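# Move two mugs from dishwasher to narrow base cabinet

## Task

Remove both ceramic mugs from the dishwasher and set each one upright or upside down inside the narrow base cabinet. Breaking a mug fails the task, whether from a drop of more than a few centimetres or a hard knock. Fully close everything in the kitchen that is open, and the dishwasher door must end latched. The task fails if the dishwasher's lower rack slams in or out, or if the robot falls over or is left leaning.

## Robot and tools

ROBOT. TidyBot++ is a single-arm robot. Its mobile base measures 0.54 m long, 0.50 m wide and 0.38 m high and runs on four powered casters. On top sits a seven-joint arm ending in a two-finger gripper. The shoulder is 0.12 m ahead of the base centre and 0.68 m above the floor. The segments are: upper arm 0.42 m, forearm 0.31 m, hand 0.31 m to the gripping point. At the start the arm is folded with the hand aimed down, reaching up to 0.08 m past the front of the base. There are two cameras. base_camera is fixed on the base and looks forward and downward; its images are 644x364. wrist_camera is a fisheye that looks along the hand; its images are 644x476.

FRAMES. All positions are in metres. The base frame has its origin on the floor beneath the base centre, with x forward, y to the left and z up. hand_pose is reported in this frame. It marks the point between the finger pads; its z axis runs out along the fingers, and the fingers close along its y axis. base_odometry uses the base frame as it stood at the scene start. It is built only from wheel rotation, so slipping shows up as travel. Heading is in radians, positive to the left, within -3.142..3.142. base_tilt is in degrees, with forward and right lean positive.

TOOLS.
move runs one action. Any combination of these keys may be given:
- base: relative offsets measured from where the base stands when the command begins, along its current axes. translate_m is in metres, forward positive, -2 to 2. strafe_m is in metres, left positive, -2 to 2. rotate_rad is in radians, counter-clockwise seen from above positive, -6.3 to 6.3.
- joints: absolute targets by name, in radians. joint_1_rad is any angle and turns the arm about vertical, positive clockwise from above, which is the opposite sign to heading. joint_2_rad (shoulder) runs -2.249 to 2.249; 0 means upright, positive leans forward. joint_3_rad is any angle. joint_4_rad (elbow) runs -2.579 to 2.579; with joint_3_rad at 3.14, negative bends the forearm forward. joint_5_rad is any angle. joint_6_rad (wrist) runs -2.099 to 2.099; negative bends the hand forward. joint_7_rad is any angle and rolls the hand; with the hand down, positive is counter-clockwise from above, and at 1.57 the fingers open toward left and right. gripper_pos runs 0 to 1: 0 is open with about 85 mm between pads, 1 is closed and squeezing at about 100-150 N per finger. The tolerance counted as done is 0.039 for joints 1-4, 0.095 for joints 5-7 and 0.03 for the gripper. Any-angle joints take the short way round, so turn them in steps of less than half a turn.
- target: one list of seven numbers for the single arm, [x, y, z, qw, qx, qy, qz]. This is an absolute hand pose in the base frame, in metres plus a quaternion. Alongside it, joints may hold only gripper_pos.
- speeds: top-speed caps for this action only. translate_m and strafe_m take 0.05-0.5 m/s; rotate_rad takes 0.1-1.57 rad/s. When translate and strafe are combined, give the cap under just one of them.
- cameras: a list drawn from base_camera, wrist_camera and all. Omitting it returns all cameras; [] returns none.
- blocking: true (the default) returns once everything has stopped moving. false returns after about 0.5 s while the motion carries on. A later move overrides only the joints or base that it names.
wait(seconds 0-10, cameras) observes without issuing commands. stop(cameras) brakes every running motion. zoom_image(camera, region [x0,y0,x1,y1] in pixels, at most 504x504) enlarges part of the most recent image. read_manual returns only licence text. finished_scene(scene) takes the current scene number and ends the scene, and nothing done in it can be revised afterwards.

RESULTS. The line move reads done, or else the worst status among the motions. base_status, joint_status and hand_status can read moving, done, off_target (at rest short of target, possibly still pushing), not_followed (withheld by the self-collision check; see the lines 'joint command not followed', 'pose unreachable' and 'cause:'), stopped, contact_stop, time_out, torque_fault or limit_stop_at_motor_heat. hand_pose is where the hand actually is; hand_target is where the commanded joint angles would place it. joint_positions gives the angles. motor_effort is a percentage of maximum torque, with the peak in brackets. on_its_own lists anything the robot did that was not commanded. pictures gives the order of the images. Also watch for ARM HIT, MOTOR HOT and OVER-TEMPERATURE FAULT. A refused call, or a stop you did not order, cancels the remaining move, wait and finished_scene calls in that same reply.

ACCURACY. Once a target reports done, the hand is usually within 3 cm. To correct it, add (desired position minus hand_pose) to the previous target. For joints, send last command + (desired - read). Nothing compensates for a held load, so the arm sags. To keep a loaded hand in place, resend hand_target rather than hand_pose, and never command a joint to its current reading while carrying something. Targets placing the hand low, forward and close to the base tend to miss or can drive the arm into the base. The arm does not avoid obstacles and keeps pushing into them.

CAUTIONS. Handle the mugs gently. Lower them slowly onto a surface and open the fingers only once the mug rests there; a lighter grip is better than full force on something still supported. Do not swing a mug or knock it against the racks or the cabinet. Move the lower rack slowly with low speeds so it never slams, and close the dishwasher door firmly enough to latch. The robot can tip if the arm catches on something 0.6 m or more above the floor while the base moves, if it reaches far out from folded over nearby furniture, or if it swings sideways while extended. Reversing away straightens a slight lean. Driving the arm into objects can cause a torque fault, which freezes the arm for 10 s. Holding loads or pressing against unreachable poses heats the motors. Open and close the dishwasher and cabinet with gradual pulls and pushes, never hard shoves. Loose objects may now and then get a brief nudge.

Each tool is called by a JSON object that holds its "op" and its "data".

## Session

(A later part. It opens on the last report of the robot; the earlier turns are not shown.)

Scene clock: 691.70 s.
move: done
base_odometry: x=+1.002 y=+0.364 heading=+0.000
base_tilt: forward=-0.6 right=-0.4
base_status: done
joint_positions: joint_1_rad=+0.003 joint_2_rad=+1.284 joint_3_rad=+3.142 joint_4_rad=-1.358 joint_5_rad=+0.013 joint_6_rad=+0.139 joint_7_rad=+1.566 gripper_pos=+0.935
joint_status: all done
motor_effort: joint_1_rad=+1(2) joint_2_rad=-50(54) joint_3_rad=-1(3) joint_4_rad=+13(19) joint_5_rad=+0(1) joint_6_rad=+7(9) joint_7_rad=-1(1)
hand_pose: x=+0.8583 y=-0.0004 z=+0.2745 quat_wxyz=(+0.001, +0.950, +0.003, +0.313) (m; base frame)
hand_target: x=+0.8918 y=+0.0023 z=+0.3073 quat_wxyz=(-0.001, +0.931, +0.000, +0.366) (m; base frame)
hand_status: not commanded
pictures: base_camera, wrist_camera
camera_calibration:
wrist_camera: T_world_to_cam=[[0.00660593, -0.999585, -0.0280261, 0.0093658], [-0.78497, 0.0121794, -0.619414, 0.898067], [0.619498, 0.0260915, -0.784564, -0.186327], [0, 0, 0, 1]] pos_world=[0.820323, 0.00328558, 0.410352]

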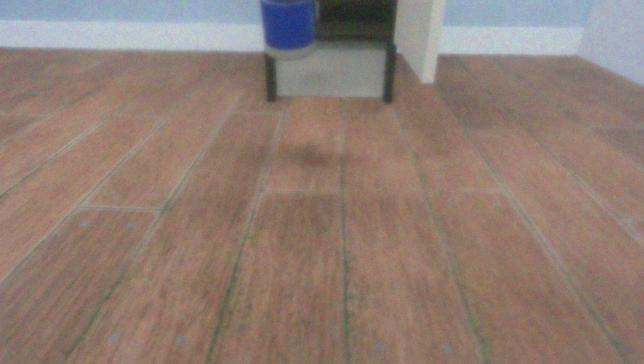

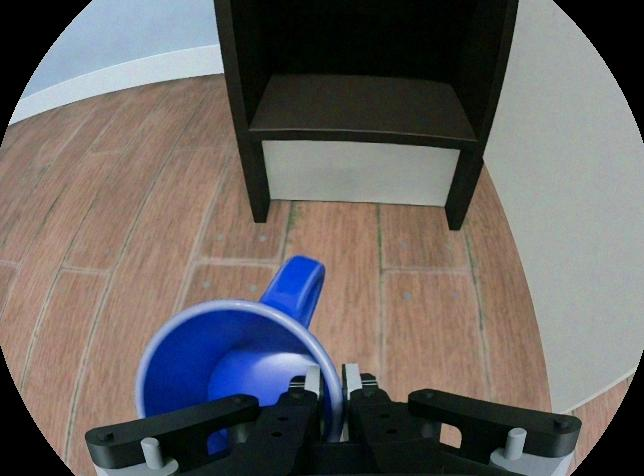

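{"op": "move", "data": {"joints": {"joint_2_rad":1.29,"joint_6_rad":0.235}, "base": {"translate_m":0.25,"strafe_m":-0.004}, "speeds": {"translate_m":0.15}}}

Scene clock: 707.50 s.
move: done
base_odometry: x=+1.253 y=+0.360 heading=+0.000
base_tilt: forward=-0.6 right=-0.4
base_status: done
joint_positions: joint_1_rad=+0.003 joint_2_rad=+1.301 joint_3_rad=+3.142 joint_4_rad=-1.358 joint_5_rad=+0.013 joint_6_rad=+0.153 joint_7_rad=+1.566 gripper_pos=+0.935
joint_status: all done
motor_effort: joint_1_rad=+1(3) joint_2_rad=-50(51) joint_3_rad=-1(4) joint_4_rad=+13(14) joint_5_rad=+0(1) joint_6_rad=+7(8) joint_7_rad=-1(1)
hand_pose: x=+0.8552 y=-0.0003 z=+0.2648 quat_wxyz=(+0.001, +0.950, +0.003, +0.313) (m; base frame)
hand_target: x=+0.8876 y=+0.0023 z=+0.2951 quat_wxyz=(-0.001, +0.932, +0.000, +0.364) (m; base frame)
hand_status: not commanded
pictures: base_camera, wrist_camera
camera_calibration:
wrist_camera: T_world_to_cam=[[0.00668112, -0.99958, -0.0281942, 0.00912233], [-0.786073, 0.0121777, -0.618013, 0.890253], [0.618097, 0.0262917, -0.785662, -0.19053], [0, 0, 0, 1]] pos_world=[0.81751, 0.00328668, 0.400753]

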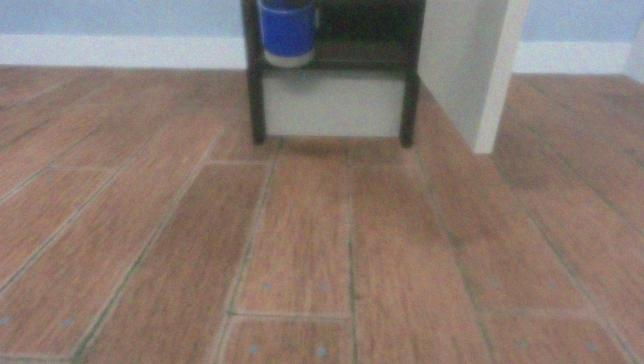

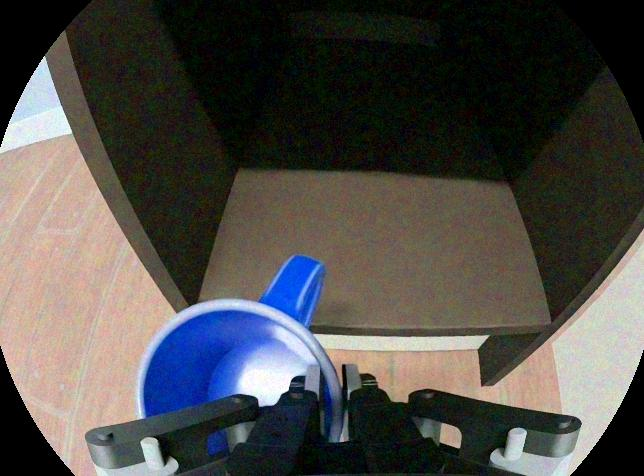

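{"op": "move", "data": {"base": {"translate_m":0.152}, "speeds": {"translate_m":0.08}}}

Scene clock: 717.70 s.
move: done
base_odometry: x=+1.405 y=+0.360 heading=+0.000
base_tilt: forward=-0.6 right=-0.4
base_status: done
joint_positions: joint_1_rad=+0.003 joint_2_rad=+1.302 joint_3_rad=+3.142 joint_4_rad=-1.357 joint_5_rad=+0.013 joint_6_rad=+0.154 joint_7_rad=+1.566 gripper_pos=+0.935
joint_status: not commanded
motor_effort: joint_1_rad=+1(3) joint_2_rad=-49(51) joint_3_rad=-2(3) joint_4_rad=+13(15) joint_5_rad=+0(1) joint_6_rad=+7(8) joint_7_rad=-1(1)
hand_pose: x=+0.8556 y=-0.0003 z=+0.2649 quat_wxyz=(+0.001, +0.950, +0.003, +0.313) (m; base frame)
hand_target: x=+0.8876 y=+0.0023 z=+0.2951 quat_wxyz=(-0.001, +0.932, +0.000, +0.364) (m; base frame)
hand_status: not commanded
pictures: base_camera, wrist_camera
camera_calibration:
wrist_camera: T_world_to_cam=[[0.00671083, -0.99958, -0.0281883, 0.00909712], [-0.785416, 0.0121786, -0.618848, 0.890276], [0.618931, 0.0262926, -0.785005, -0.191526], [0, 0, 0, 1]] pos_world=[0.817717, 0.00328669, 0.400853]

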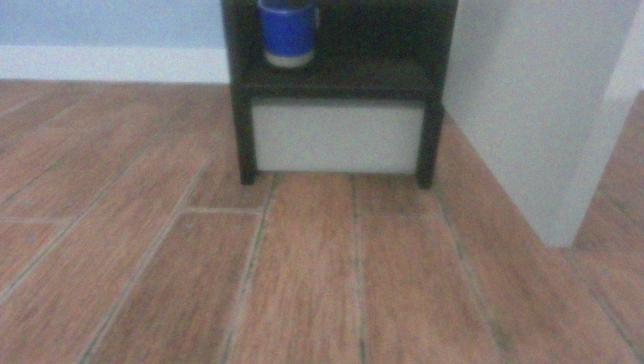

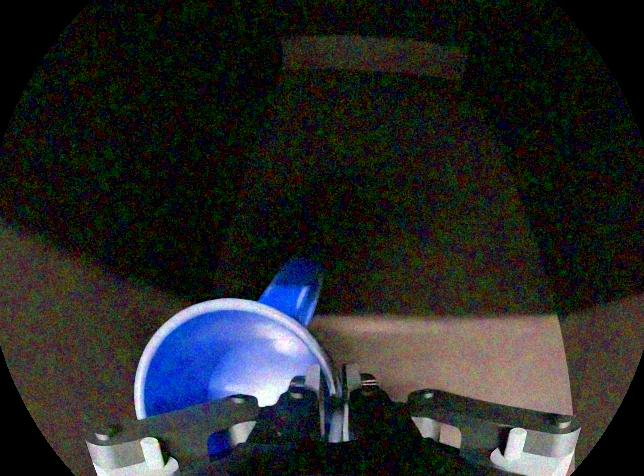

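{"op": "move", "data": {"joints": {"joint_2_rad":1.302,"joint_6_rad":0.24}, "cameras": ["base_camera"]}}

{"op": "move", "data": {"joints": {"joint_2_rad":1.310,"joint_6_rad":0.245}, "cameras": ["base_camera"]}}

{"op": "zoom_image", "data": {"camera": "base_camera", "region": [210, 0, 470, 190]}}

Scene clock: 727.07 s.
move: done
base_odometry: x=+1.405 y=+0.360 heading=+0.000
base_tilt: forward=-0.6 right=-0.4
base_status: not commanded
joint_positions: joint_1_rad=+0.003 joint_2_rad=+1.309 joint_3_rad=+3.142 joint_4_rad=-1.357 joint_5_rad=+0.013 joint_6_rad=+0.158 joint_7_rad=+1.566 gripper_pos=+0.935
joint_status: all done
motor_effort: joint_1_rad=+1(1) joint_2_rad=-50(51) joint_3_rad=-2(2) joint_4_rad=+13(13) joint_5_rad=+0(1) joint_6_rad=+7(8) joint_7_rad=-1(1)
hand_pose: x=+0.8536 y=-0.0003 z=+0.2605 quat_wxyz=(+0.001, +0.950, +0.003, +0.311) (m; base frame)
hand_target: x=+0.8840 y=+0.0023 z=+0.2869 quat_wxyz=(-0.001, +0.933, +0.000, +0.360) (m; base frame)
hand_status: not commanded
pictures: base_camera

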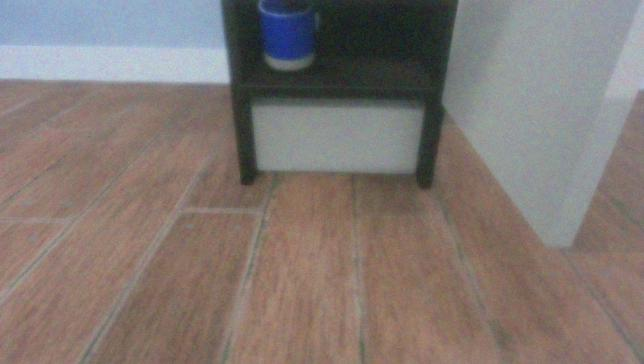

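Scene clock: 727.60 s.
move: done
base_odometry: x=+1.405 y=+0.360 heading=+0.000
base_tilt: forward=-0.6 right=-0.4
base_status: not commanded
joint_positions: joint_1_rad=+0.003 joint_2_rad=+1.315 joint_3_rad=+3.142 joint_4_rad=-1.357 joint_5_rad=+0.013 joint_6_rad=+0.162 joint_7_rad=+1.566 gripper_pos=+0.935
joint_status: all done
motor_effort: joint_1_rad=+1(2) joint_2_rad=-50(51) joint_3_rad=-2(2) joint_4_rad=+12(13) joint_5_rad=+1(1) joint_6_rad=+7(8) joint_7_rad=-1(1)
hand_pose: x=+0.8519 y=-0.0003 z=+0.2566 quat_wxyz=(+0.001, +0.951, +0.003, +0.310) (m; base frame)
hand_target: x=+0.8820 y=+0.0023 z=+0.2819 quat_wxyz=(-0.001, +0.933, +0.000, +0.359) (m; base frame)
hand_status: not commanded
pictures: base_camera

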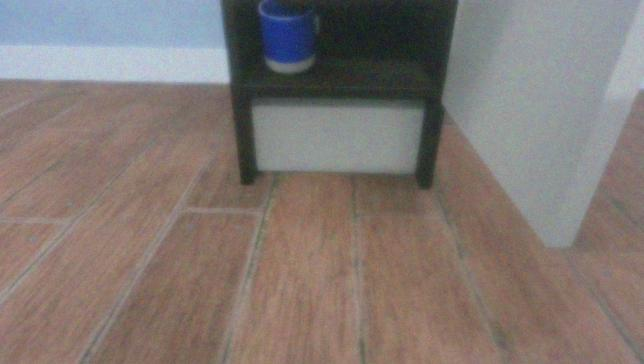

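Scaled by 1.938.

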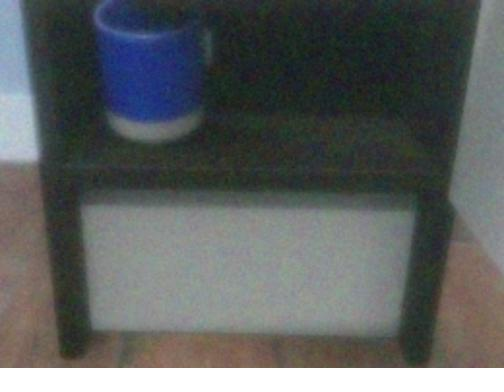

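{"op": "move", "data": {"joints": {"joint_2_rad":1.322,"joint_6_rad":0.25}, "cameras": []}}

{"op": "move", "data": {"joints": {"joint_2_rad":1.332,"joint_6_rad":0.255}, "cameras": []}}

{"op": "move", "data": {"joints": {"joint_2_rad":1.342,"joint_6_rad":0.26}, "cameras": ["wrist_camera","base_camera"]}}

Scene clock: 735.43 s.
move: done
base_odometry: x=+1.405 y=+0.360 heading=+0.000
base_tilt: forward=-0.6 right=-0.4
base_status: not commanded
joint_positions: joint_1_rad=+0.003 joint_2_rad=+1.322 joint_3_rad=+3.142 joint_4_rad=-1.357 joint_5_rad=+0.013 joint_6_rad=+0.169 joint_7_rad=+1.566 gripper_pos=+0.935
joint_status: all done
motor_effort: joint_1_rad=+1(2) joint_2_rad=-48(50) joint_3_rad=-2(3) joint_4_rad=+12(13) joint_5_rad=+0(1) joint_6_rad=+6(8) joint_7_rad=-1(2)
hand_pose: x=+0.8505 y=-0.0003 z=+0.2525 quat_wxyz=(+0.001, +0.951, +0.003, +0.310) (m; base frame)
hand_target: x=+0.8783 y=+0.0023 z=+0.2738 quat_wxyz=(-0.001, +0.935, +0.000, +0.356) (m; base frame)
hand_status: not commanded
pictures: none
No camera images: "cameras" was empty.

Scene clock: 735.93 s.
move: done
base_odometry: x=+1.405 y=+0.360 heading=+0.000
base_tilt: forward=-0.6 right=-0.4
base_status: not commanded
joint_positions: joint_1_rad=+0.003 joint_2_rad=+1.324 joint_3_rad=+3.142 joint_4_rad=-1.357 joint_5_rad=+0.013 joint_6_rad=+0.174 joint_7_rad=+1.566 gripper_pos=+0.935
joint_status: all done
motor_effort: joint_1_rad=+1(2) joint_2_rad=-48(49) joint_3_rad=-1(2) joint_4_rad=+12(12) joint_5_rad=+0(1) joint_6_rad=+6(7) joint_7_rad=-1(1)
hand_pose: x=+0.8513 y=-0.0002 z=+0.2525 quat_wxyz=(+0.001, +0.950, +0.003, +0.312) (m; base frame)
hand_target: x=+0.8754 y=+0.0023 z=+0.2672 quat_wxyz=(-0.001, +0.935, +0.000, +0.353) (m; base frame)
hand_status: not commanded
pictures: none
No camera images: "cameras" was empty.

Scene clock: 736.43 s.
move: done
base_odometry: x=+1.405 y=+0.360 heading=+0.000
base_tilt: forward=-0.6 right=-0.4
base_status: not commanded
joint_positions: joint_1_rad=+0.003 joint_2_rad=+1.325 joint_3_rad=+3.142 joint_4_rad=-1.357 joint_5_rad=+0.013 joint_6_rad=+0.180 joint_7_rad=+1.566 gripper_pos=+0.935
joint_status: all done
motor_effort: joint_1_rad=+1(1) joint_2_rad=-46(48) joint_3_rad=-2(2) joint_4_rad=+11(12) joint_5_rad=+0(1) joint_6_rad=+7(7) joint_7_rad=-1(1)
hand_pose: x=+0.8521 y=-0.0002 z=+0.2524 quat_wxyz=(+0.001, +0.949, +0.003, +0.314) (m; base frame)
hand_target: x=+0.8724 y=+0.0023 z=+0.2607 quat_wxyz=(-0.001, +0.936, +0.000, +0.351) (m; base frame)
hand_status: not commanded
pictures: base_camera, wrist_camera
camera_calibration:
wrist_camera: T_world_to_cam=[[0.00689012, -0.999571, -0.0284672, 0.00883172], [-0.783918, 0.0122748, -0.620743, 0.879022], [0.620826, 0.0265929, -0.783497, -0.201206], [0, 0, 0, 1]] pos_world=[0.813934, 0.00338879, 0.388254]

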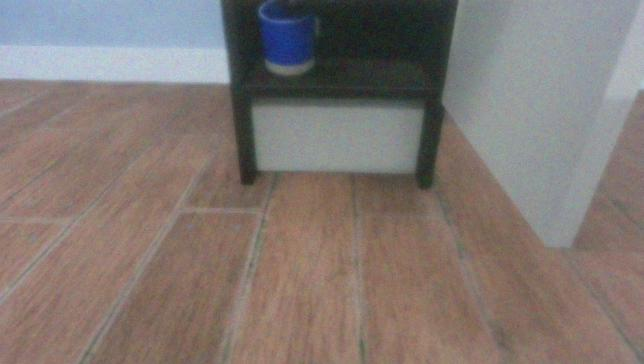

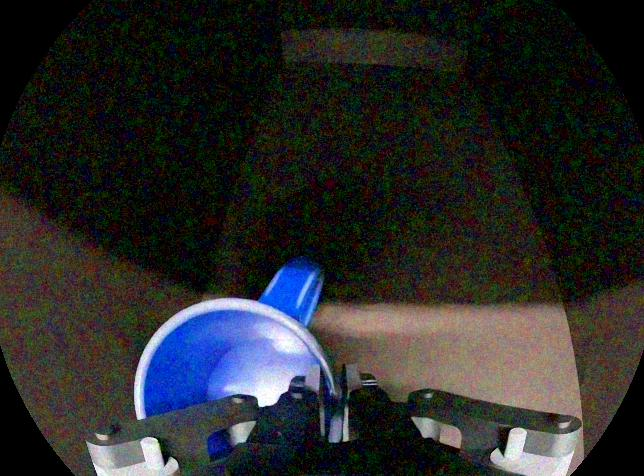

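{"op": "move", "data": {"joints": {"gripper_pos":0.85}, "cameras": ["wrist_camera","base_camera"]}}

Scene clock: 741.63 s.
move: done
base_odometry: x=+1.405 y=+0.360 heading=+0.000
base_tilt: forward=-0.6 right=-0.3
base_status: not commanded
joint_positions: joint_1_rad=+0.003 joint_2_rad=+1.327 joint_3_rad=+3.142 joint_4_rad=-1.356 joint_5_rad=+0.013 joint_6_rad=+0.187 joint_7_rad=+1.566 gripper_pos=+0.850
joint_status: all done
motor_effort: joint_1_rad=+1(2) joint_2_rad=-46(47) joint_3_rad=-2(3) joint_4_rad=+10(11) joint_5_rad=+0(1) joint_6_rad=+5(6) joint_7_rad=-1(1)
hand_pose: x=+0.8539 y=-0.0002 z=+0.2529 quat_wxyz=(+0.001, +0.948, +0.003, +0.317) (m; base frame)
hand_target: x=+0.8724 y=+0.0023 z=+0.2607 quat_wxyz=(-0.001, +0.936, +0.000, +0.351) (m; base frame)
hand_status: not commanded
pictures: base_camera, wrist_camera
camera_calibration:
wrist_camera: T_world_to_cam=[[0.00714346, -0.999568, -0.0284975, 0.00863675], [-0.7798, 0.0122716, -0.625908, 0.878539], [0.625988, 0.0266935, -0.779376, -0.207445], [0, 0, 0, 1]] pos_world=[0.814881, 0.00338934, 0.388454]

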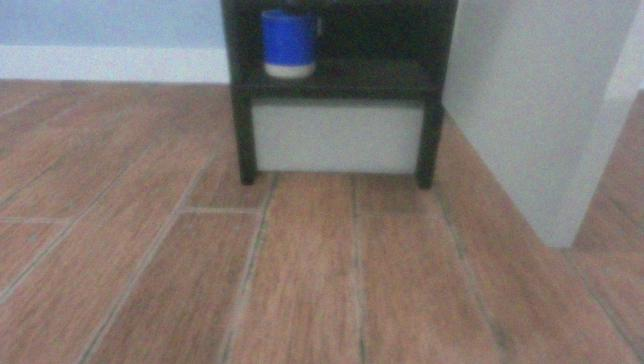

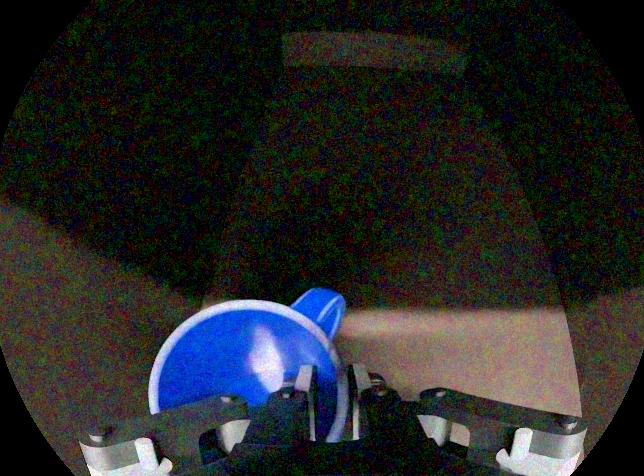

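{"op": "move", "data": {"joints": {"gripper_pos":0.62}, "cameras": ["wrist_camera"]}}

{"op": "move", "data": {"joints": {"joint_2_rad":1.258,"joint_4_rad":-1.45,"joint_6_rad":0.29}, "cameras": ["wrist_camera","base_camera"]}}

Scene clock: 752.47 s.
move: done
base_odometry: x=+1.405 y=+0.360 heading=+0.000
base_tilt: forward=-0.6 right=-0.4
base_status: not commanded
joint_positions: joint_1_rad=+0.003 joint_2_rad=+1.327 joint_3_rad=+3.142 joint_4_rad=-1.356 joint_5_rad=+0.013 joint_6_rad=+0.187 joint_7_rad=+1.566 gripper_pos=+0.620
joint_status: all done
motor_effort: joint_1_rad=+1(1) joint_2_rad=-46(47) joint_3_rad=-1(2) joint_4_rad=+11(11) joint_5_rad=+0(1) joint_6_rad=+5(6) joint_7_rad=-1(1)
hand_pose: x=+0.8539 y=-0.0002 z=+0.2528 quat_wxyz=(+0.001, +0.948, +0.003, +0.317) (m; base frame)
hand_target: x=+0.8724 y=+0.0023 z=+0.2607 quat_wxyz=(-0.001, +0.936, +0.000, +0.351) (m; base frame)
hand_status: not commanded
pictures: wrist_camera
camera_calibration:
wrist_camera: T_world_to_cam=[[0.00714346, -0.999568, -0.0284975, 0.00863461], [-0.7798, 0.0122716, -0.625908, 0.878399], [0.625988, 0.0266935, -0.779376, -0.20746], [0, 0, 0, 1]] pos_world=[0.814781, 0.00338934, 0.388354]

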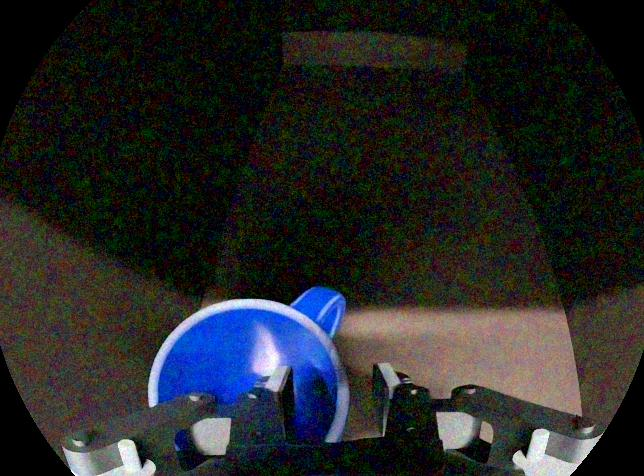

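Scene clock: 753.50 s.
move: done
base_odometry: x=+1.405 y=+0.360 heading=+0.000
base_tilt: forward=-0.6 right=-0.4
base_status: not commanded
joint_positions: joint_1_rad=+0.003 joint_2_rad=+1.262 joint_3_rad=+3.142 joint_4_rad=-1.432 joint_5_rad=+0.013 joint_6_rad=+0.213 joint_7_rad=+1.566 gripper_pos=+0.620
joint_status: all done
motor_effort: joint_1_rad=+1(1) joint_2_rad=-45(48) joint_3_rad=-1(3) joint_4_rad=+10(11) joint_5_rad=+1(1) joint_6_rad=+6(7) joint_7_rad=-1(1)
hand_pose: x=+0.8469 y=-0.0001 z=+0.2805 quat_wxyz=(+0.001, +0.946, +0.003, +0.324) (m; base frame)
hand_target: x=+0.8575 y=+0.0023 z=+0.2927 quat_wxyz=(-0.001, +0.935, +0.000, +0.354) (m; base frame)
hand_status: not commanded
pictures: base_camera, wrist_camera
camera_calibration:
wrist_camera: T_world_to_cam=[[0.00767699, -0.999559, -0.0286842, 0.0092209], [-0.770517, 0.0123706, -0.637299, 0.885598], [0.637373, 0.0269942, -0.770082, -0.193746], [0, 0, 0, 1]] pos_world=[0.805786, 0.00349146, 0.415455]

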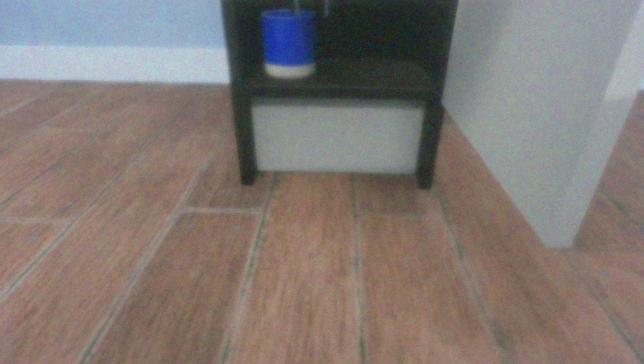

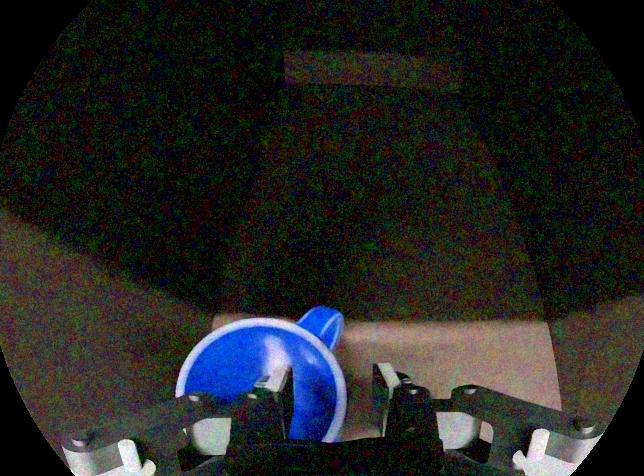

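{"op": "move", "data": {"joints": {"joint_2_rad":1.175,"joint_4_rad":-1.57,"joint_6_rad":0.33}, "cameras": ["wrist_camera","base_camera"]}}

Scene clock: 759.43 s.
move: done
base_odometry: x=+1.405 y=+0.360 heading=+0.000
base_tilt: forward=-0.6 right=-0.4
base_status: not commanded
joint_positions: joint_1_rad=+0.003 joint_2_rad=+1.181 joint_3_rad=+3.142 joint_4_rad=-1.550 joint_5_rad=+0.013 joint_6_rad=+0.252 joint_7_rad=+1.566 gripper_pos=+0.620
joint_status: all done
motor_effort: joint_1_rad=+1(2) joint_2_rad=-44(46) joint_3_rad=-1(3) joint_4_rad=+10(11) joint_5_rad=+1(1) joint_6_rad=+6(7) joint_7_rad=+0(1)
hand_pose: x=+0.8254 y=+0.0001 z=+0.3083 quat_wxyz=(+0.000, +0.946, +0.003, +0.326) (m; base frame)
hand_target: x=+0.8354 y=+0.0023 z=+0.3214 quat_wxyz=(-0.001, +0.935, +0.000, +0.355) (m; base frame)
hand_status: not commanded
pictures: base_camera, wrist_camera
camera_calibration:
wrist_camera: T_world_to_cam=[[0.00785877, -0.999546, -0.0290981, 0.0103274], [-0.768845, 0.0125663, -0.639312, 0.885971], [0.639387, 0.0273961, -0.768397, -0.160796], [0, 0, 0, 1]] pos_world=[0.783904, 0.00359457, 0.443157]

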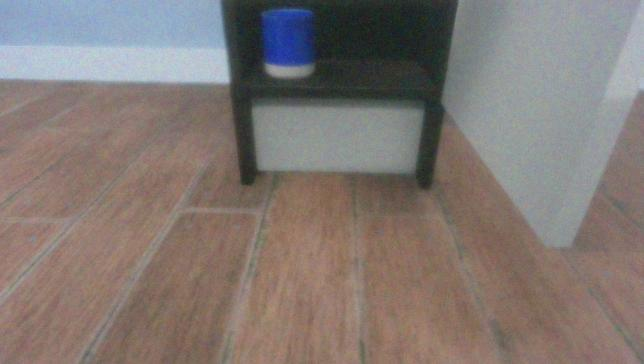

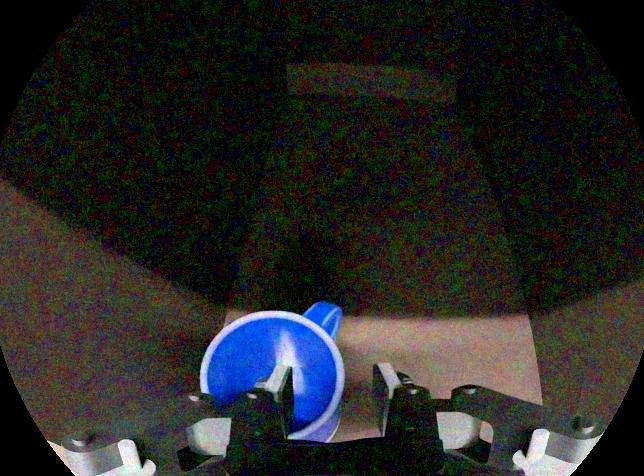

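{"op": "move", "data": {"base": {"translate_m":-0.1}, "speeds": {"translate_m":0.06}, "cameras": ["wrist_camera"]}}

{"op": "move", "data": {"base": {"translate_m":-0.45}}}

Scene clock: 765.53 s.
move: done
base_odometry: x=+1.305 y=+0.360 heading=+0.000
base_tilt: forward=-0.6 right=-0.4
base_status: done
joint_positions: joint_1_rad=+0.003 joint_2_rad=+1.181 joint_3_rad=+3.142 joint_4_rad=-1.553 joint_5_rad=+0.013 joint_6_rad=+0.255 joint_7_rad=+1.566 gripper_pos=+0.620
joint_status: not commanded
motor_effort: joint_1_rad=+1(2) joint_2_rad=-44(45) joint_3_rad=-1(3) joint_4_rad=+10(12) joint_5_rad=+0(1) joint_6_rad=+5(6) joint_7_rad=-1(1)
hand_pose: x=+0.8243 y=+0.0001 z=+0.3078 quat_wxyz=(+0.000, +0.946, +0.003, +0.325) (m; base frame)
hand_target: x=+0.8354 y=+0.0023 z=+0.3214 quat_wxyz=(-0.001, +0.935, +0.000, +0.355) (m; base frame)
hand_status: not commanded
pictures: wrist_camera
camera_calibration:
wrist_camera: T_world_to_cam=[[0.00783818, -0.999546, -0.0291022, 0.0103408], [-0.769295, 0.0125655, -0.63877, 0.885132], [0.638845, 0.027395, -0.768847, -0.159902], [0, 0, 0, 1]] pos_world=[0.782999, 0.00359456, 0.442757]

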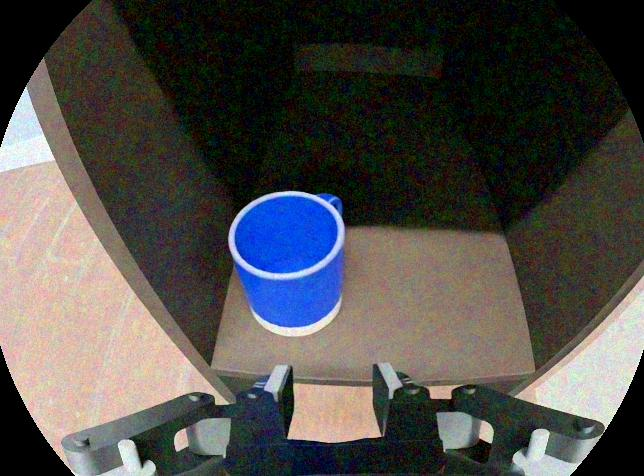

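Scene clock: 767.80 s.
move: done
base_odometry: x=+0.855 y=+0.360 heading=+0.000
base_tilt: forward=-0.6 right=-0.4
base_status: done
joint_positions: joint_1_rad=+0.002 joint_2_rad=+1.180 joint_3_rad=+3.142 joint_4_rad=-1.559 joint_5_rad=+0.013 joint_6_rad=+0.257 joint_7_rad=+1.566 gripper_pos=+0.620
joint_status: not commanded
motor_effort: joint_1_rad=+1(3) joint_2_rad=-44(45) joint_3_rad=-2(3) joint_4_rad=+10(11) joint_5_rad=+1(1) joint_6_rad=+7(7) joint_7_rad=-1(1)
hand_pose: x=+0.8221 y=+0.0005 z=+0.3071 quat_wxyz=(+0.000, +0.946, +0.003, +0.324) (m; base frame)
hand_target: x=+0.8354 y=+0.0023 z=+0.3214 quat_wxyz=(-0.001, +0.935, +0.000, +0.355) (m; base frame)
hand_status: not commanded
pictures: base_camera, wrist_camera
camera_calibration:
wrist_camera: T_world_to_cam=[[0.00825699, -0.999539, -0.0292333, 0.0103662], [-0.770841, 0.0122598, -0.636909, 0.883668], [0.636974, 0.0277932, -0.770384, -0.157146], [0, 0, 0, 1]] pos_world=[0.781181, 0.0038954, 0.442057]

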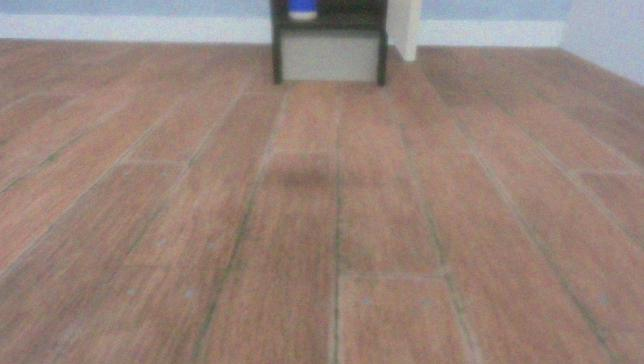

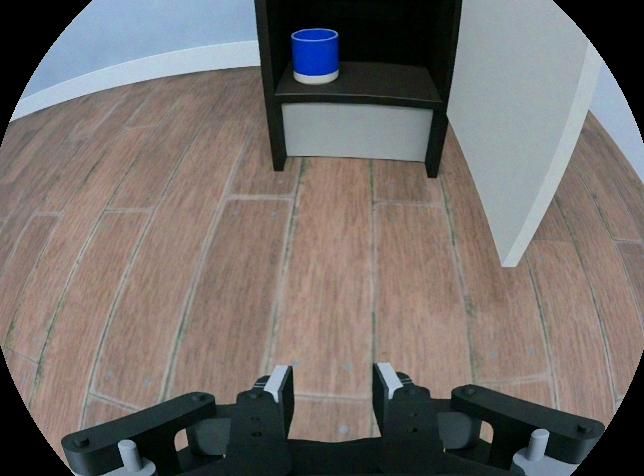

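{"op": "move", "data": {"joints": {"joint_2_rad":0.80,"joint_4_rad":-1.54,"joint_6_rad":-0.14,"gripper_pos":0.5}, "base": {"translate_m":-0.12}, "cameras": []}}

{"op": "move", "data": {"base": {"rotate_rad":1.571}, "cameras": []}}

{"op": "move", "data": {"base": {"translate_m":0.3,"strafe_m":-0.19}}}

Scene clock: 781.33 s.
move: done
base_odometry: x=+0.734 y=+0.360 heading=+0.000
base_tilt: forward=-0.7 right=-0.4
base_status: done
joint_positions: joint_1_rad=+0.002 joint_2_rad=+0.798 joint_3_rad=+3.142 joint_4_rad=-1.552 joint_5_rad=+0.013 joint_6_rad=-0.058 joint_7_rad=+1.566 gripper_pos=+0.500
joint_status: all done
motor_effort: joint_1_rad=+1(2) joint_2_rad=-42(49) joint_3_rad=-1(3) joint_4_rad=+16(16) joint_5_rad=+0(1) joint_6_rad=+6(7) joint_7_rad=-1(1)
hand_pose: x=+0.8525 y=-0.0008 z=+0.5238 quat_wxyz=(+0.002, +0.933, +0.002, +0.359) (m; base frame)
hand_target: x=+0.8379 y=+0.0024 z=+0.5107 quat_wxyz=(-0.001, +0.946, +0.000, +0.325) (m; base frame)
hand_status: not commanded
pictures: none
No camera images: "cameras" was empty.

Scene clock: 784.00 s.
move: done
base_odometry: x=+0.734 y=+0.360 heading=+1.571
base_tilt: forward=-0.6 right=-0.4
base_status: done
joint_positions: joint_1_rad=-0.008 joint_2_rad=+0.798 joint_3_rad=+3.134 joint_4_rad=-1.544 joint_5_rad=+0.013 joint_6_rad=-0.061 joint_7_rad=+1.566 gripper_pos=+0.500
joint_status: not commanded
motor_effort: joint_1_rad=+1(8) joint_2_rad=-41(43) joint_3_rad=-1(5) joint_4_rad=+16(16) joint_5_rad=+1(1) joint_6_rad=+5(7) joint_7_rad=-1(1)
hand_pose: x=+0.8553 y=+0.0117 z=+0.5267 quat_wxyz=(-0.003, +0.932, +0.009, +0.361) (m; base frame)
hand_target: x=+0.8379 y=+0.0024 z=+0.5107 quat_wxyz=(-0.001, +0.946, +0.000, +0.325) (m; base frame)
hand_status: not commanded
pictures: none
No camera images: "cameras" was empty.

Scene clock: 785.97 s.
move: done
base_odometry: x=+0.924 y=+0.660 heading=+1.572
base_tilt: forward=-0.6 right=-0.4
base_status: done
joint_positions: joint_1_rad=-0.001 joint_2_rad=+0.798 joint_3_rad=+3.138 joint_4_rad=-1.543 joint_5_rad=+0.013 joint_6_rad=-0.065 joint_7_rad=+1.566 gripper_pos=+0.500
joint_status: not commanded
motor_effort: joint_1_rad=+1(4) joint_2_rad=-42(45) joint_3_rad=-1(4) joint_4_rad=+15(17) joint_5_rad=+0(1) joint_6_rad=+5(7) joint_7_rad=-1(1)
hand_pose: x=+0.8546 y=+0.0045 z=+0.5257 quat_wxyz=(+0.000, +0.933, +0.005, +0.359) (m; base frame)
hand_target: x=+0.8379 y=+0.0024 z=+0.5107 quat_wxyz=(-0.001, +0.946, +0.000, +0.325) (m; base frame)
hand_status: not commanded
pictures: base_camera, wrist_camera
camera_calibration:
wrist_camera: T_world_to_cam=[[0.0143934, -0.999488, -0.0285638, 0.014902], [-0.720659, 0.00943322, -0.693225, 1.0347], [0.69314, 0.0305626, -0.720155, -0.083901], [0, 0, 0, 1]] pos_world=[0.803606, 0.00769809, 0.657283]

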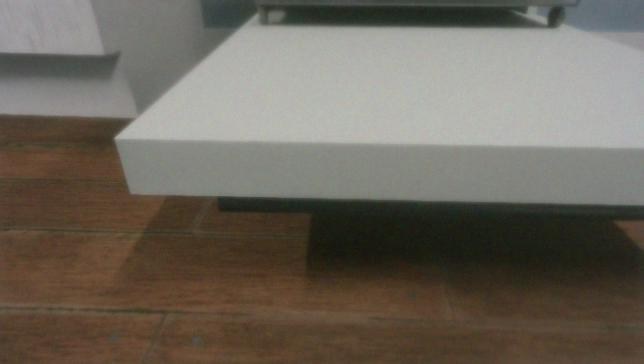

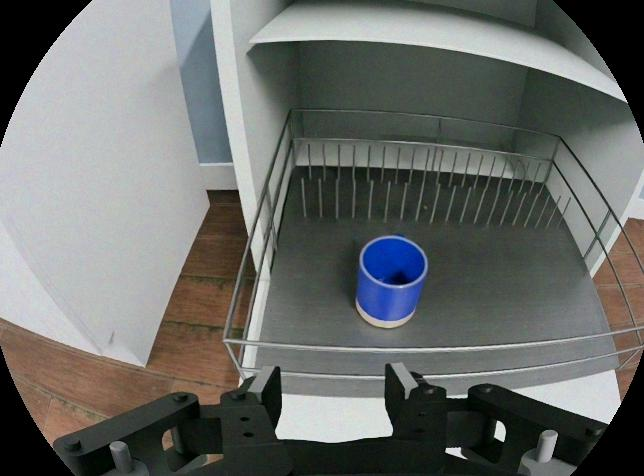

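{"op": "move", "data": {"base": {"translate_m":0.18,"strafe_m":-0.033}, "speeds": {"translate_m":0.2}, "cameras": []}}

{"op": "move", "data": {"joints": {"joint_2_rad":1.10,"joint_4_rad":-1.255,"joint_6_rad":-0.18}, "cameras": ["wrist_camera","base_camera"]}}

Scene clock: 804.07 s.
move: done
base_odometry: x=+0.957 y=+0.840 heading=+1.571
base_tilt: forward=-0.6 right=-0.4
base_status: done
joint_positions: joint_1_rad=-0.001 joint_2_rad=+0.798 joint_3_rad=+3.138 joint_4_rad=-1.543 joint_5_rad=+0.013 joint_6_rad=-0.066 joint_7_rad=+1.566 gripper_pos=+0.500
joint_status: not commanded
motor_effort: joint_1_rad=+1(4) joint_2_rad=-42(43) joint_3_rad=-2(3) joint_4_rad=+15(17) joint_5_rad=+1(1) joint_6_rad=+6(7) joint_7_rad=-1(1)
hand_pose: x=+0.8544 y=+0.0045 z=+0.5256 quat_wxyz=(+0.000, +0.933, +0.005, +0.359) (m; base frame)
hand_target: x=+0.8379 y=+0.0024 z=+0.5107 quat_wxyz=(-0.001, +0.946, +0.000, +0.325) (m; base frame)
hand_status: not commanded
pictures: none
No camera images: "cameras" was empty.

Scene clock: 805.80 s.
move: done
base_odometry: x=+0.957 y=+0.840 heading=+1.571
base_tilt: forward=-0.6 right=-0.4
base_status: not commanded
joint_positions: joint_1_rad=-0.001 joint_2_rad=+1.101 joint_3_rad=+3.138 joint_4_rad=-1.273 joint_5_rad=+0.013 joint_6_rad=-0.102 joint_7_rad=+1.566 gripper_pos=+0.500
joint_status: all done
motor_effort: joint_1_rad=+1(2) joint_2_rad=-47(51) joint_3_rad=-1(3) joint_4_rad=+15(16) joint_5_rad=+1(1) joint_6_rad=+5(7) joint_7_rad=-1(1)
hand_pose: x=+0.9044 y=+0.0043 z=+0.4011 quat_wxyz=(+0.000, +0.945, +0.004, +0.326) (m; base frame)
hand_target: x=+0.8940 y=+0.0023 z=+0.3949 quat_wxyz=(-0.001, +0.954, +0.000, +0.299) (m; base frame)
hand_status: not commanded
pictures: base_camera, wrist_camera
camera_calibration:
wrist_camera: T_world_to_cam=[[0.0112675, -0.999497, -0.0296358, 0.0137551], [-0.767813, 0.0103383, -0.640591, 1.00558], [0.640575, 0.0299726, -0.76731, -0.141686], [0, 0, 0, 1]] pos_world=[0.862706, 0.00759888, 0.535859]

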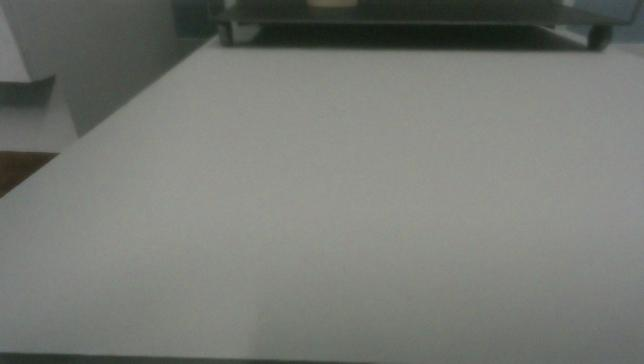

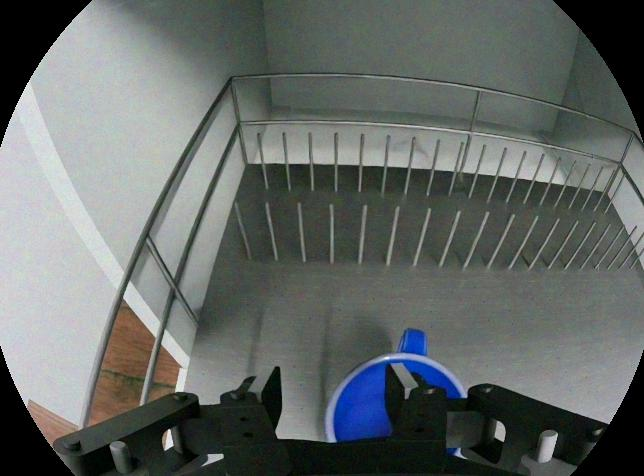

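{"op": "move", "data": {"joints": {"joint_2_rad":1.165,"joint_4_rad":-1.235,"joint_6_rad":-0.02}, "cameras": ["wrist_camera"]}}

{"op": "move", "data": {"joints": {"joint_2_rad":1.213,"joint_4_rad":-1.22,"joint_6_rad":0.045}, "cameras": ["wrist_camera"]}}

Scene clock: 811.50 s.
move: done
base_odometry: x=+0.957 y=+0.840 heading=+1.571
base_tilt: forward=-0.6 right=-0.4
base_status: not commanded
joint_positions: joint_1_rad=-0.001 joint_2_rad=+1.159 joint_3_rad=+3.138 joint_4_rad=-1.250 joint_5_rad=+0.013 joint_6_rad=-0.052 joint_7_rad=+1.566 gripper_pos=+0.500
joint_status: all done
motor_effort: joint_1_rad=+1(1) joint_2_rad=-48(51) joint_3_rad=-1(3) joint_4_rad=+15(15) joint_5_rad=+1(1) joint_6_rad=+6(7) joint_7_rad=-1(1)
hand_pose: x=+0.9105 y=+0.0045 z=+0.3743 quat_wxyz=(-0.001, +0.943, +0.004, +0.334) (m; base frame)
hand_target: x=+0.9236 y=+0.0023 z=+0.3824 quat_wxyz=(-0.001, +0.936, +0.000, +0.353) (m; base frame)
hand_status: not commanded
pictures: wrist_camera
camera_calibration:
wrist_camera: T_world_to_cam=[[0.0118226, -0.999479, -0.0300348, 0.0127226], [-0.757964, 0.0106334, -0.652209, 0.988556], [0.652189, 0.0304761, -0.757444, -0.180429], [0, 0, 0, 1]] pos_world=[0.866814, 0.007703, 0.508463]

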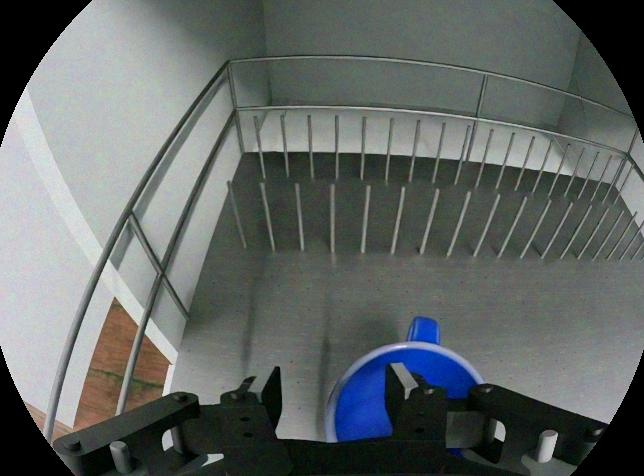

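Scene clock: 812.37 s.
move: done
base_odometry: x=+0.957 y=+0.840 heading=+1.571
base_tilt: forward=-0.6 right=-0.4
base_status: not commanded
joint_positions: joint_1_rad=-0.001 joint_2_rad=+1.206 joint_3_rad=+3.138 joint_4_rad=-1.235 joint_5_rad=+0.013 joint_6_rad=-0.016 joint_7_rad=+1.566 gripper_pos=+0.500
joint_status: all done
motor_effort: joint_1_rad=+1(1) joint_2_rad=-48(51) joint_3_rad=-2(3) joint_4_rad=+14(15) joint_5_rad=+1(1) joint_6_rad=+6(7) joint_7_rad=-1(1)
hand_pose: x=+0.9118 y=+0.0046 z=+0.3508 quat_wxyz=(-0.001, +0.942, +0.004, +0.336) (m; base frame)
hand_target: x=+0.9307 y=+0.0023 z=+0.3635 quat_wxyz=(-0.001, +0.930, +0.000, +0.368) (m; base frame)
hand_status: not commanded
pictures: wrist_camera
camera_calibration:
wrist_camera: T_world_to_cam=[[0.0120939, -0.999465, -0.0304036, 0.0119479], [-0.754583, 0.0108282, -0.656115, 0.972401], [0.656093, 0.030877, -0.754048, -0.20384], [0, 0, 0, 1]] pos_world=[0.867351, 0.00770611, 0.484666]

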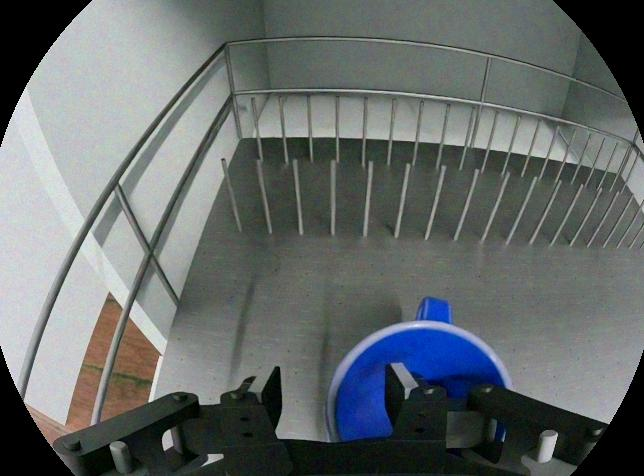

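{"op": "move", "data": {"joints": {"joint_2_rad":1.235,"joint_4_rad":-1.215,"joint_6_rad":0.06}, "cameras": []}}

{"op": "move", "data": {"joints": {"gripper_pos":0.8}, "cameras": ["wrist_camera"]}}

{"op": "move", "data": {"joints": {"gripper_pos":0.93}, "cameras": ["wrist_camera"]}}

Scene clock: 819.77 s.
move: done
base_odometry: x=+0.957 y=+0.840 heading=+1.571
base_tilt: forward=-0.6 right=-0.4
base_status: not commanded
joint_positions: joint_1_rad=-0.001 joint_2_rad=+1.224 joint_3_rad=+3.138 joint_4_rad=-1.230 joint_5_rad=+0.013 joint_6_rad=-0.008 joint_7_rad=+1.566 gripper_pos=+0.500
joint_status: all done
motor_effort: joint_1_rad=+1(1) joint_2_rad=-47(50) joint_3_rad=-2(2) joint_4_rad=+14(15) joint_5_rad=+1(1) joint_6_rad=+6(6) joint_7_rad=-1(1)
hand_pose: x=+0.9098 y=+0.0046 z=+0.3399 quat_wxyz=(-0.001, +0.943, +0.004, +0.333) (m; base frame)
hand_target: x=+0.9293 y=+0.0023 z=+0.3509 quat_wxyz=(-0.001, +0.930, +0.000, +0.367) (m; base frame)
hand_status: not commanded
pictures: none
No camera images: "cameras" was empty.

Scene clock: 820.47 s.
move: done
base_odometry: x=+0.957 y=+0.840 heading=+1.571
base_tilt: forward=-0.6 right=-0.4
base_status: not commanded
joint_positions: joint_1_rad=-0.001 joint_2_rad=+1.224 joint_3_rad=+3.138 joint_4_rad=-1.230 joint_5_rad=+0.013 joint_6_rad=-0.008 joint_7_rad=+1.566 gripper_pos=+0.800
joint_status: all done
motor_effort: joint_1_rad=+1(1) joint_2_rad=-48(49) joint_3_rad=-2(3) joint_4_rad=+14(14) joint_5_rad=+0(1) joint_6_rad=+5(7) joint_7_rad=-1(1)
hand_pose: x=+0.9098 y=+0.0044 z=+0.3399 quat_wxyz=(-0.001, +0.943, +0.004, +0.333) (m; base frame)
hand_target: x=+0.9293 y=+0.0023 z=+0.3509 quat_wxyz=(-0.001, +0.930, +0.000, +0.367) (m; base frame)
hand_status: not commanded
pictures: wrist_camera
camera_calibration:
wrist_camera: T_world_to_cam=[[0.0117256, -0.999474, -0.030245, 0.0116829], [-0.758193, 0.0108333, -0.65194, 0.96566], [0.651924, 0.030576, -0.757667, -0.205686], [0, 0, 0, 1]] pos_world=[0.866112, 0.00750446, 0.474064]

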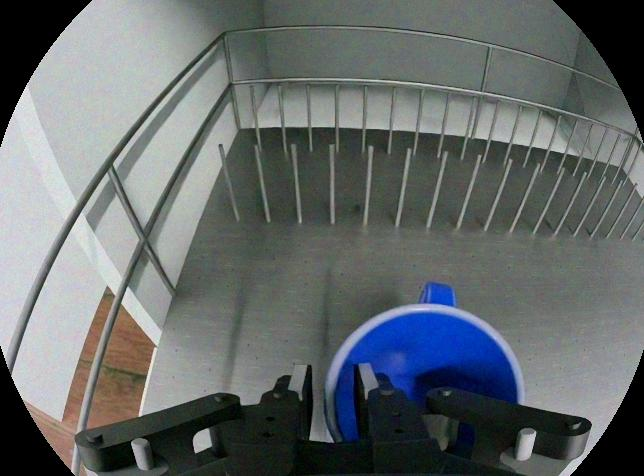

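Scene clock: 821.07 s.
move: done
base_odometry: x=+0.957 y=+0.840 heading=+1.571
base_tilt: forward=-0.6 right=-0.4
base_status: not commanded
joint_positions: joint_1_rad=-0.001 joint_2_rad=+1.221 joint_3_rad=+3.138 joint_4_rad=-1.230 joint_5_rad=+0.013 joint_6_rad=-0.007 joint_7_rad=+1.566 gripper_pos=+0.910
joint_status: all done
motor_effort: joint_1_rad=+2(2) joint_2_rad=-46(49) joint_3_rad=-2(4) joint_4_rad=+15(15) joint_5_rad=+0(1) joint_6_rad=+7(8) joint_7_rad=-1(1)
hand_pose: x=+0.9114 y=+0.0040 z=+0.3428 quat_wxyz=(-0.001, +0.942, +0.004, +0.336) (m; base frame)
hand_target: x=+0.9293 y=+0.0023 z=+0.3509 quat_wxyz=(-0.001, +0.930, +0.000, +0.367) (m; base frame)
hand_status: not commanded
pictures: wrist_camera
camera_calibration:
wrist_camera: T_world_to_cam=[[0.0116765, -0.999487, -0.0298257, 0.0112927], [-0.755182, 0.0107362, -0.655427, 0.967259], [0.655411, 0.0301769, -0.754669, -0.208755], [0, 0, 0, 1]] pos_world=[0.867145, 0.0072018, 0.476763]

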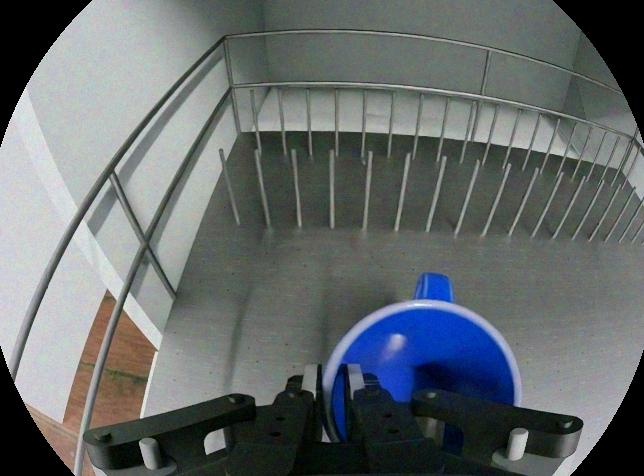

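{"op": "move", "data": {"joints": {"gripper_pos":0.97,"joint_2_rad":1.20,"joint_4_rad":-1.222}, "cameras": []}}

{"op": "move", "data": {"joints": {"gripper_pos":1.0,"joint_2_rad":1.12,"joint_4_rad":-1.24,"joint_6_rad":-0.02}, "cameras": ["wrist_camera"]}}

Scene clock: 827.43 s.
move: off_target
base_odometry: x=+0.957 y=+0.840 heading=+1.571
base_tilt: forward=-0.6 right=-0.4
base_status: not commanded
joint_positions: joint_1_rad=-0.001 joint_2_rad=+1.220 joint_3_rad=+3.138 joint_4_rad=-1.230 joint_5_rad=+0.013 joint_6_rad=-0.007 joint_7_rad=+1.566 gripper_pos=+0.914
joint_status: gripper_pos off_target (ended at +0.914, target +0.970); the others done
motor_effort: joint_1_rad=+1(1) joint_2_rad=-51(53) joint_3_rad=-2(3) joint_4_rad=+16(16) joint_5_rad=+1(1) joint_6_rad=+8(8) joint_7_rad=+0(1)
hand_pose: x=+0.9117 y=+0.0040 z=+0.3434 quat_wxyz=(-0.001, +0.942, +0.004, +0.336) (m; base frame)
hand_target: x=+0.9372 y=+0.0023 z=+0.3765 quat_wxyz=(-0.001, +0.925, +0.000, +0.380) (m; base frame)
hand_status: not commanded
pictures: none
No camera images: "cameras" was empty.

Scene clock: 828.43 s.
move: off_target
base_odometry: x=+0.957 y=+0.840 heading=+1.571
base_tilt: forward=-0.6 right=-0.4
base_status: not commanded
joint_positions: joint_1_rad=-0.001 joint_2_rad=+1.137 joint_3_rad=+3.138 joint_4_rad=-1.237 joint_5_rad=+0.013 joint_6_rad=-0.007 joint_7_rad=+1.566 gripper_pos=+0.914
joint_status: gripper_pos off_target (ended at +0.914, target +1.000); the others done
motor_effort: joint_1_rad=+1(2) joint_2_rad=-53(56) joint_3_rad=-2(2) joint_4_rad=+17(18) joint_5_rad=+1(1) joint_6_rad=+8(9) joint_7_rad=+0(1)
hand_pose: x=+0.9337 y=+0.0041 z=+0.4072 quat_wxyz=(+0.000, +0.929, +0.004, +0.371) (m; base frame)
hand_target: x=+0.9340 y=+0.0023 z=+0.4167 quat_wxyz=(-0.001, +0.928, +0.000, +0.372) (m; base frame)
hand_status: not commanded
pictures: wrist_camera
camera_calibration:
wrist_camera: T_world_to_cam=[[0.0138495, -0.999486, -0.028918, 0.0106614], [-0.702937, 0.0108359, -0.71117, 1.00019], [0.711117, 0.0301769, -0.702425, -0.248013], [0, 0, 0, 1]] pos_world=[0.87929, 0.00730225, 0.537403]

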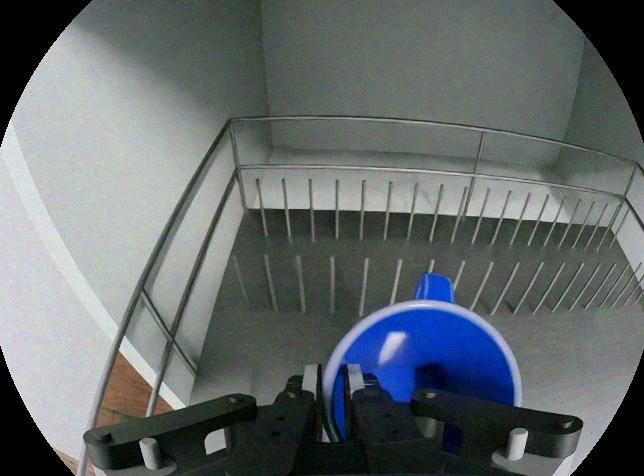

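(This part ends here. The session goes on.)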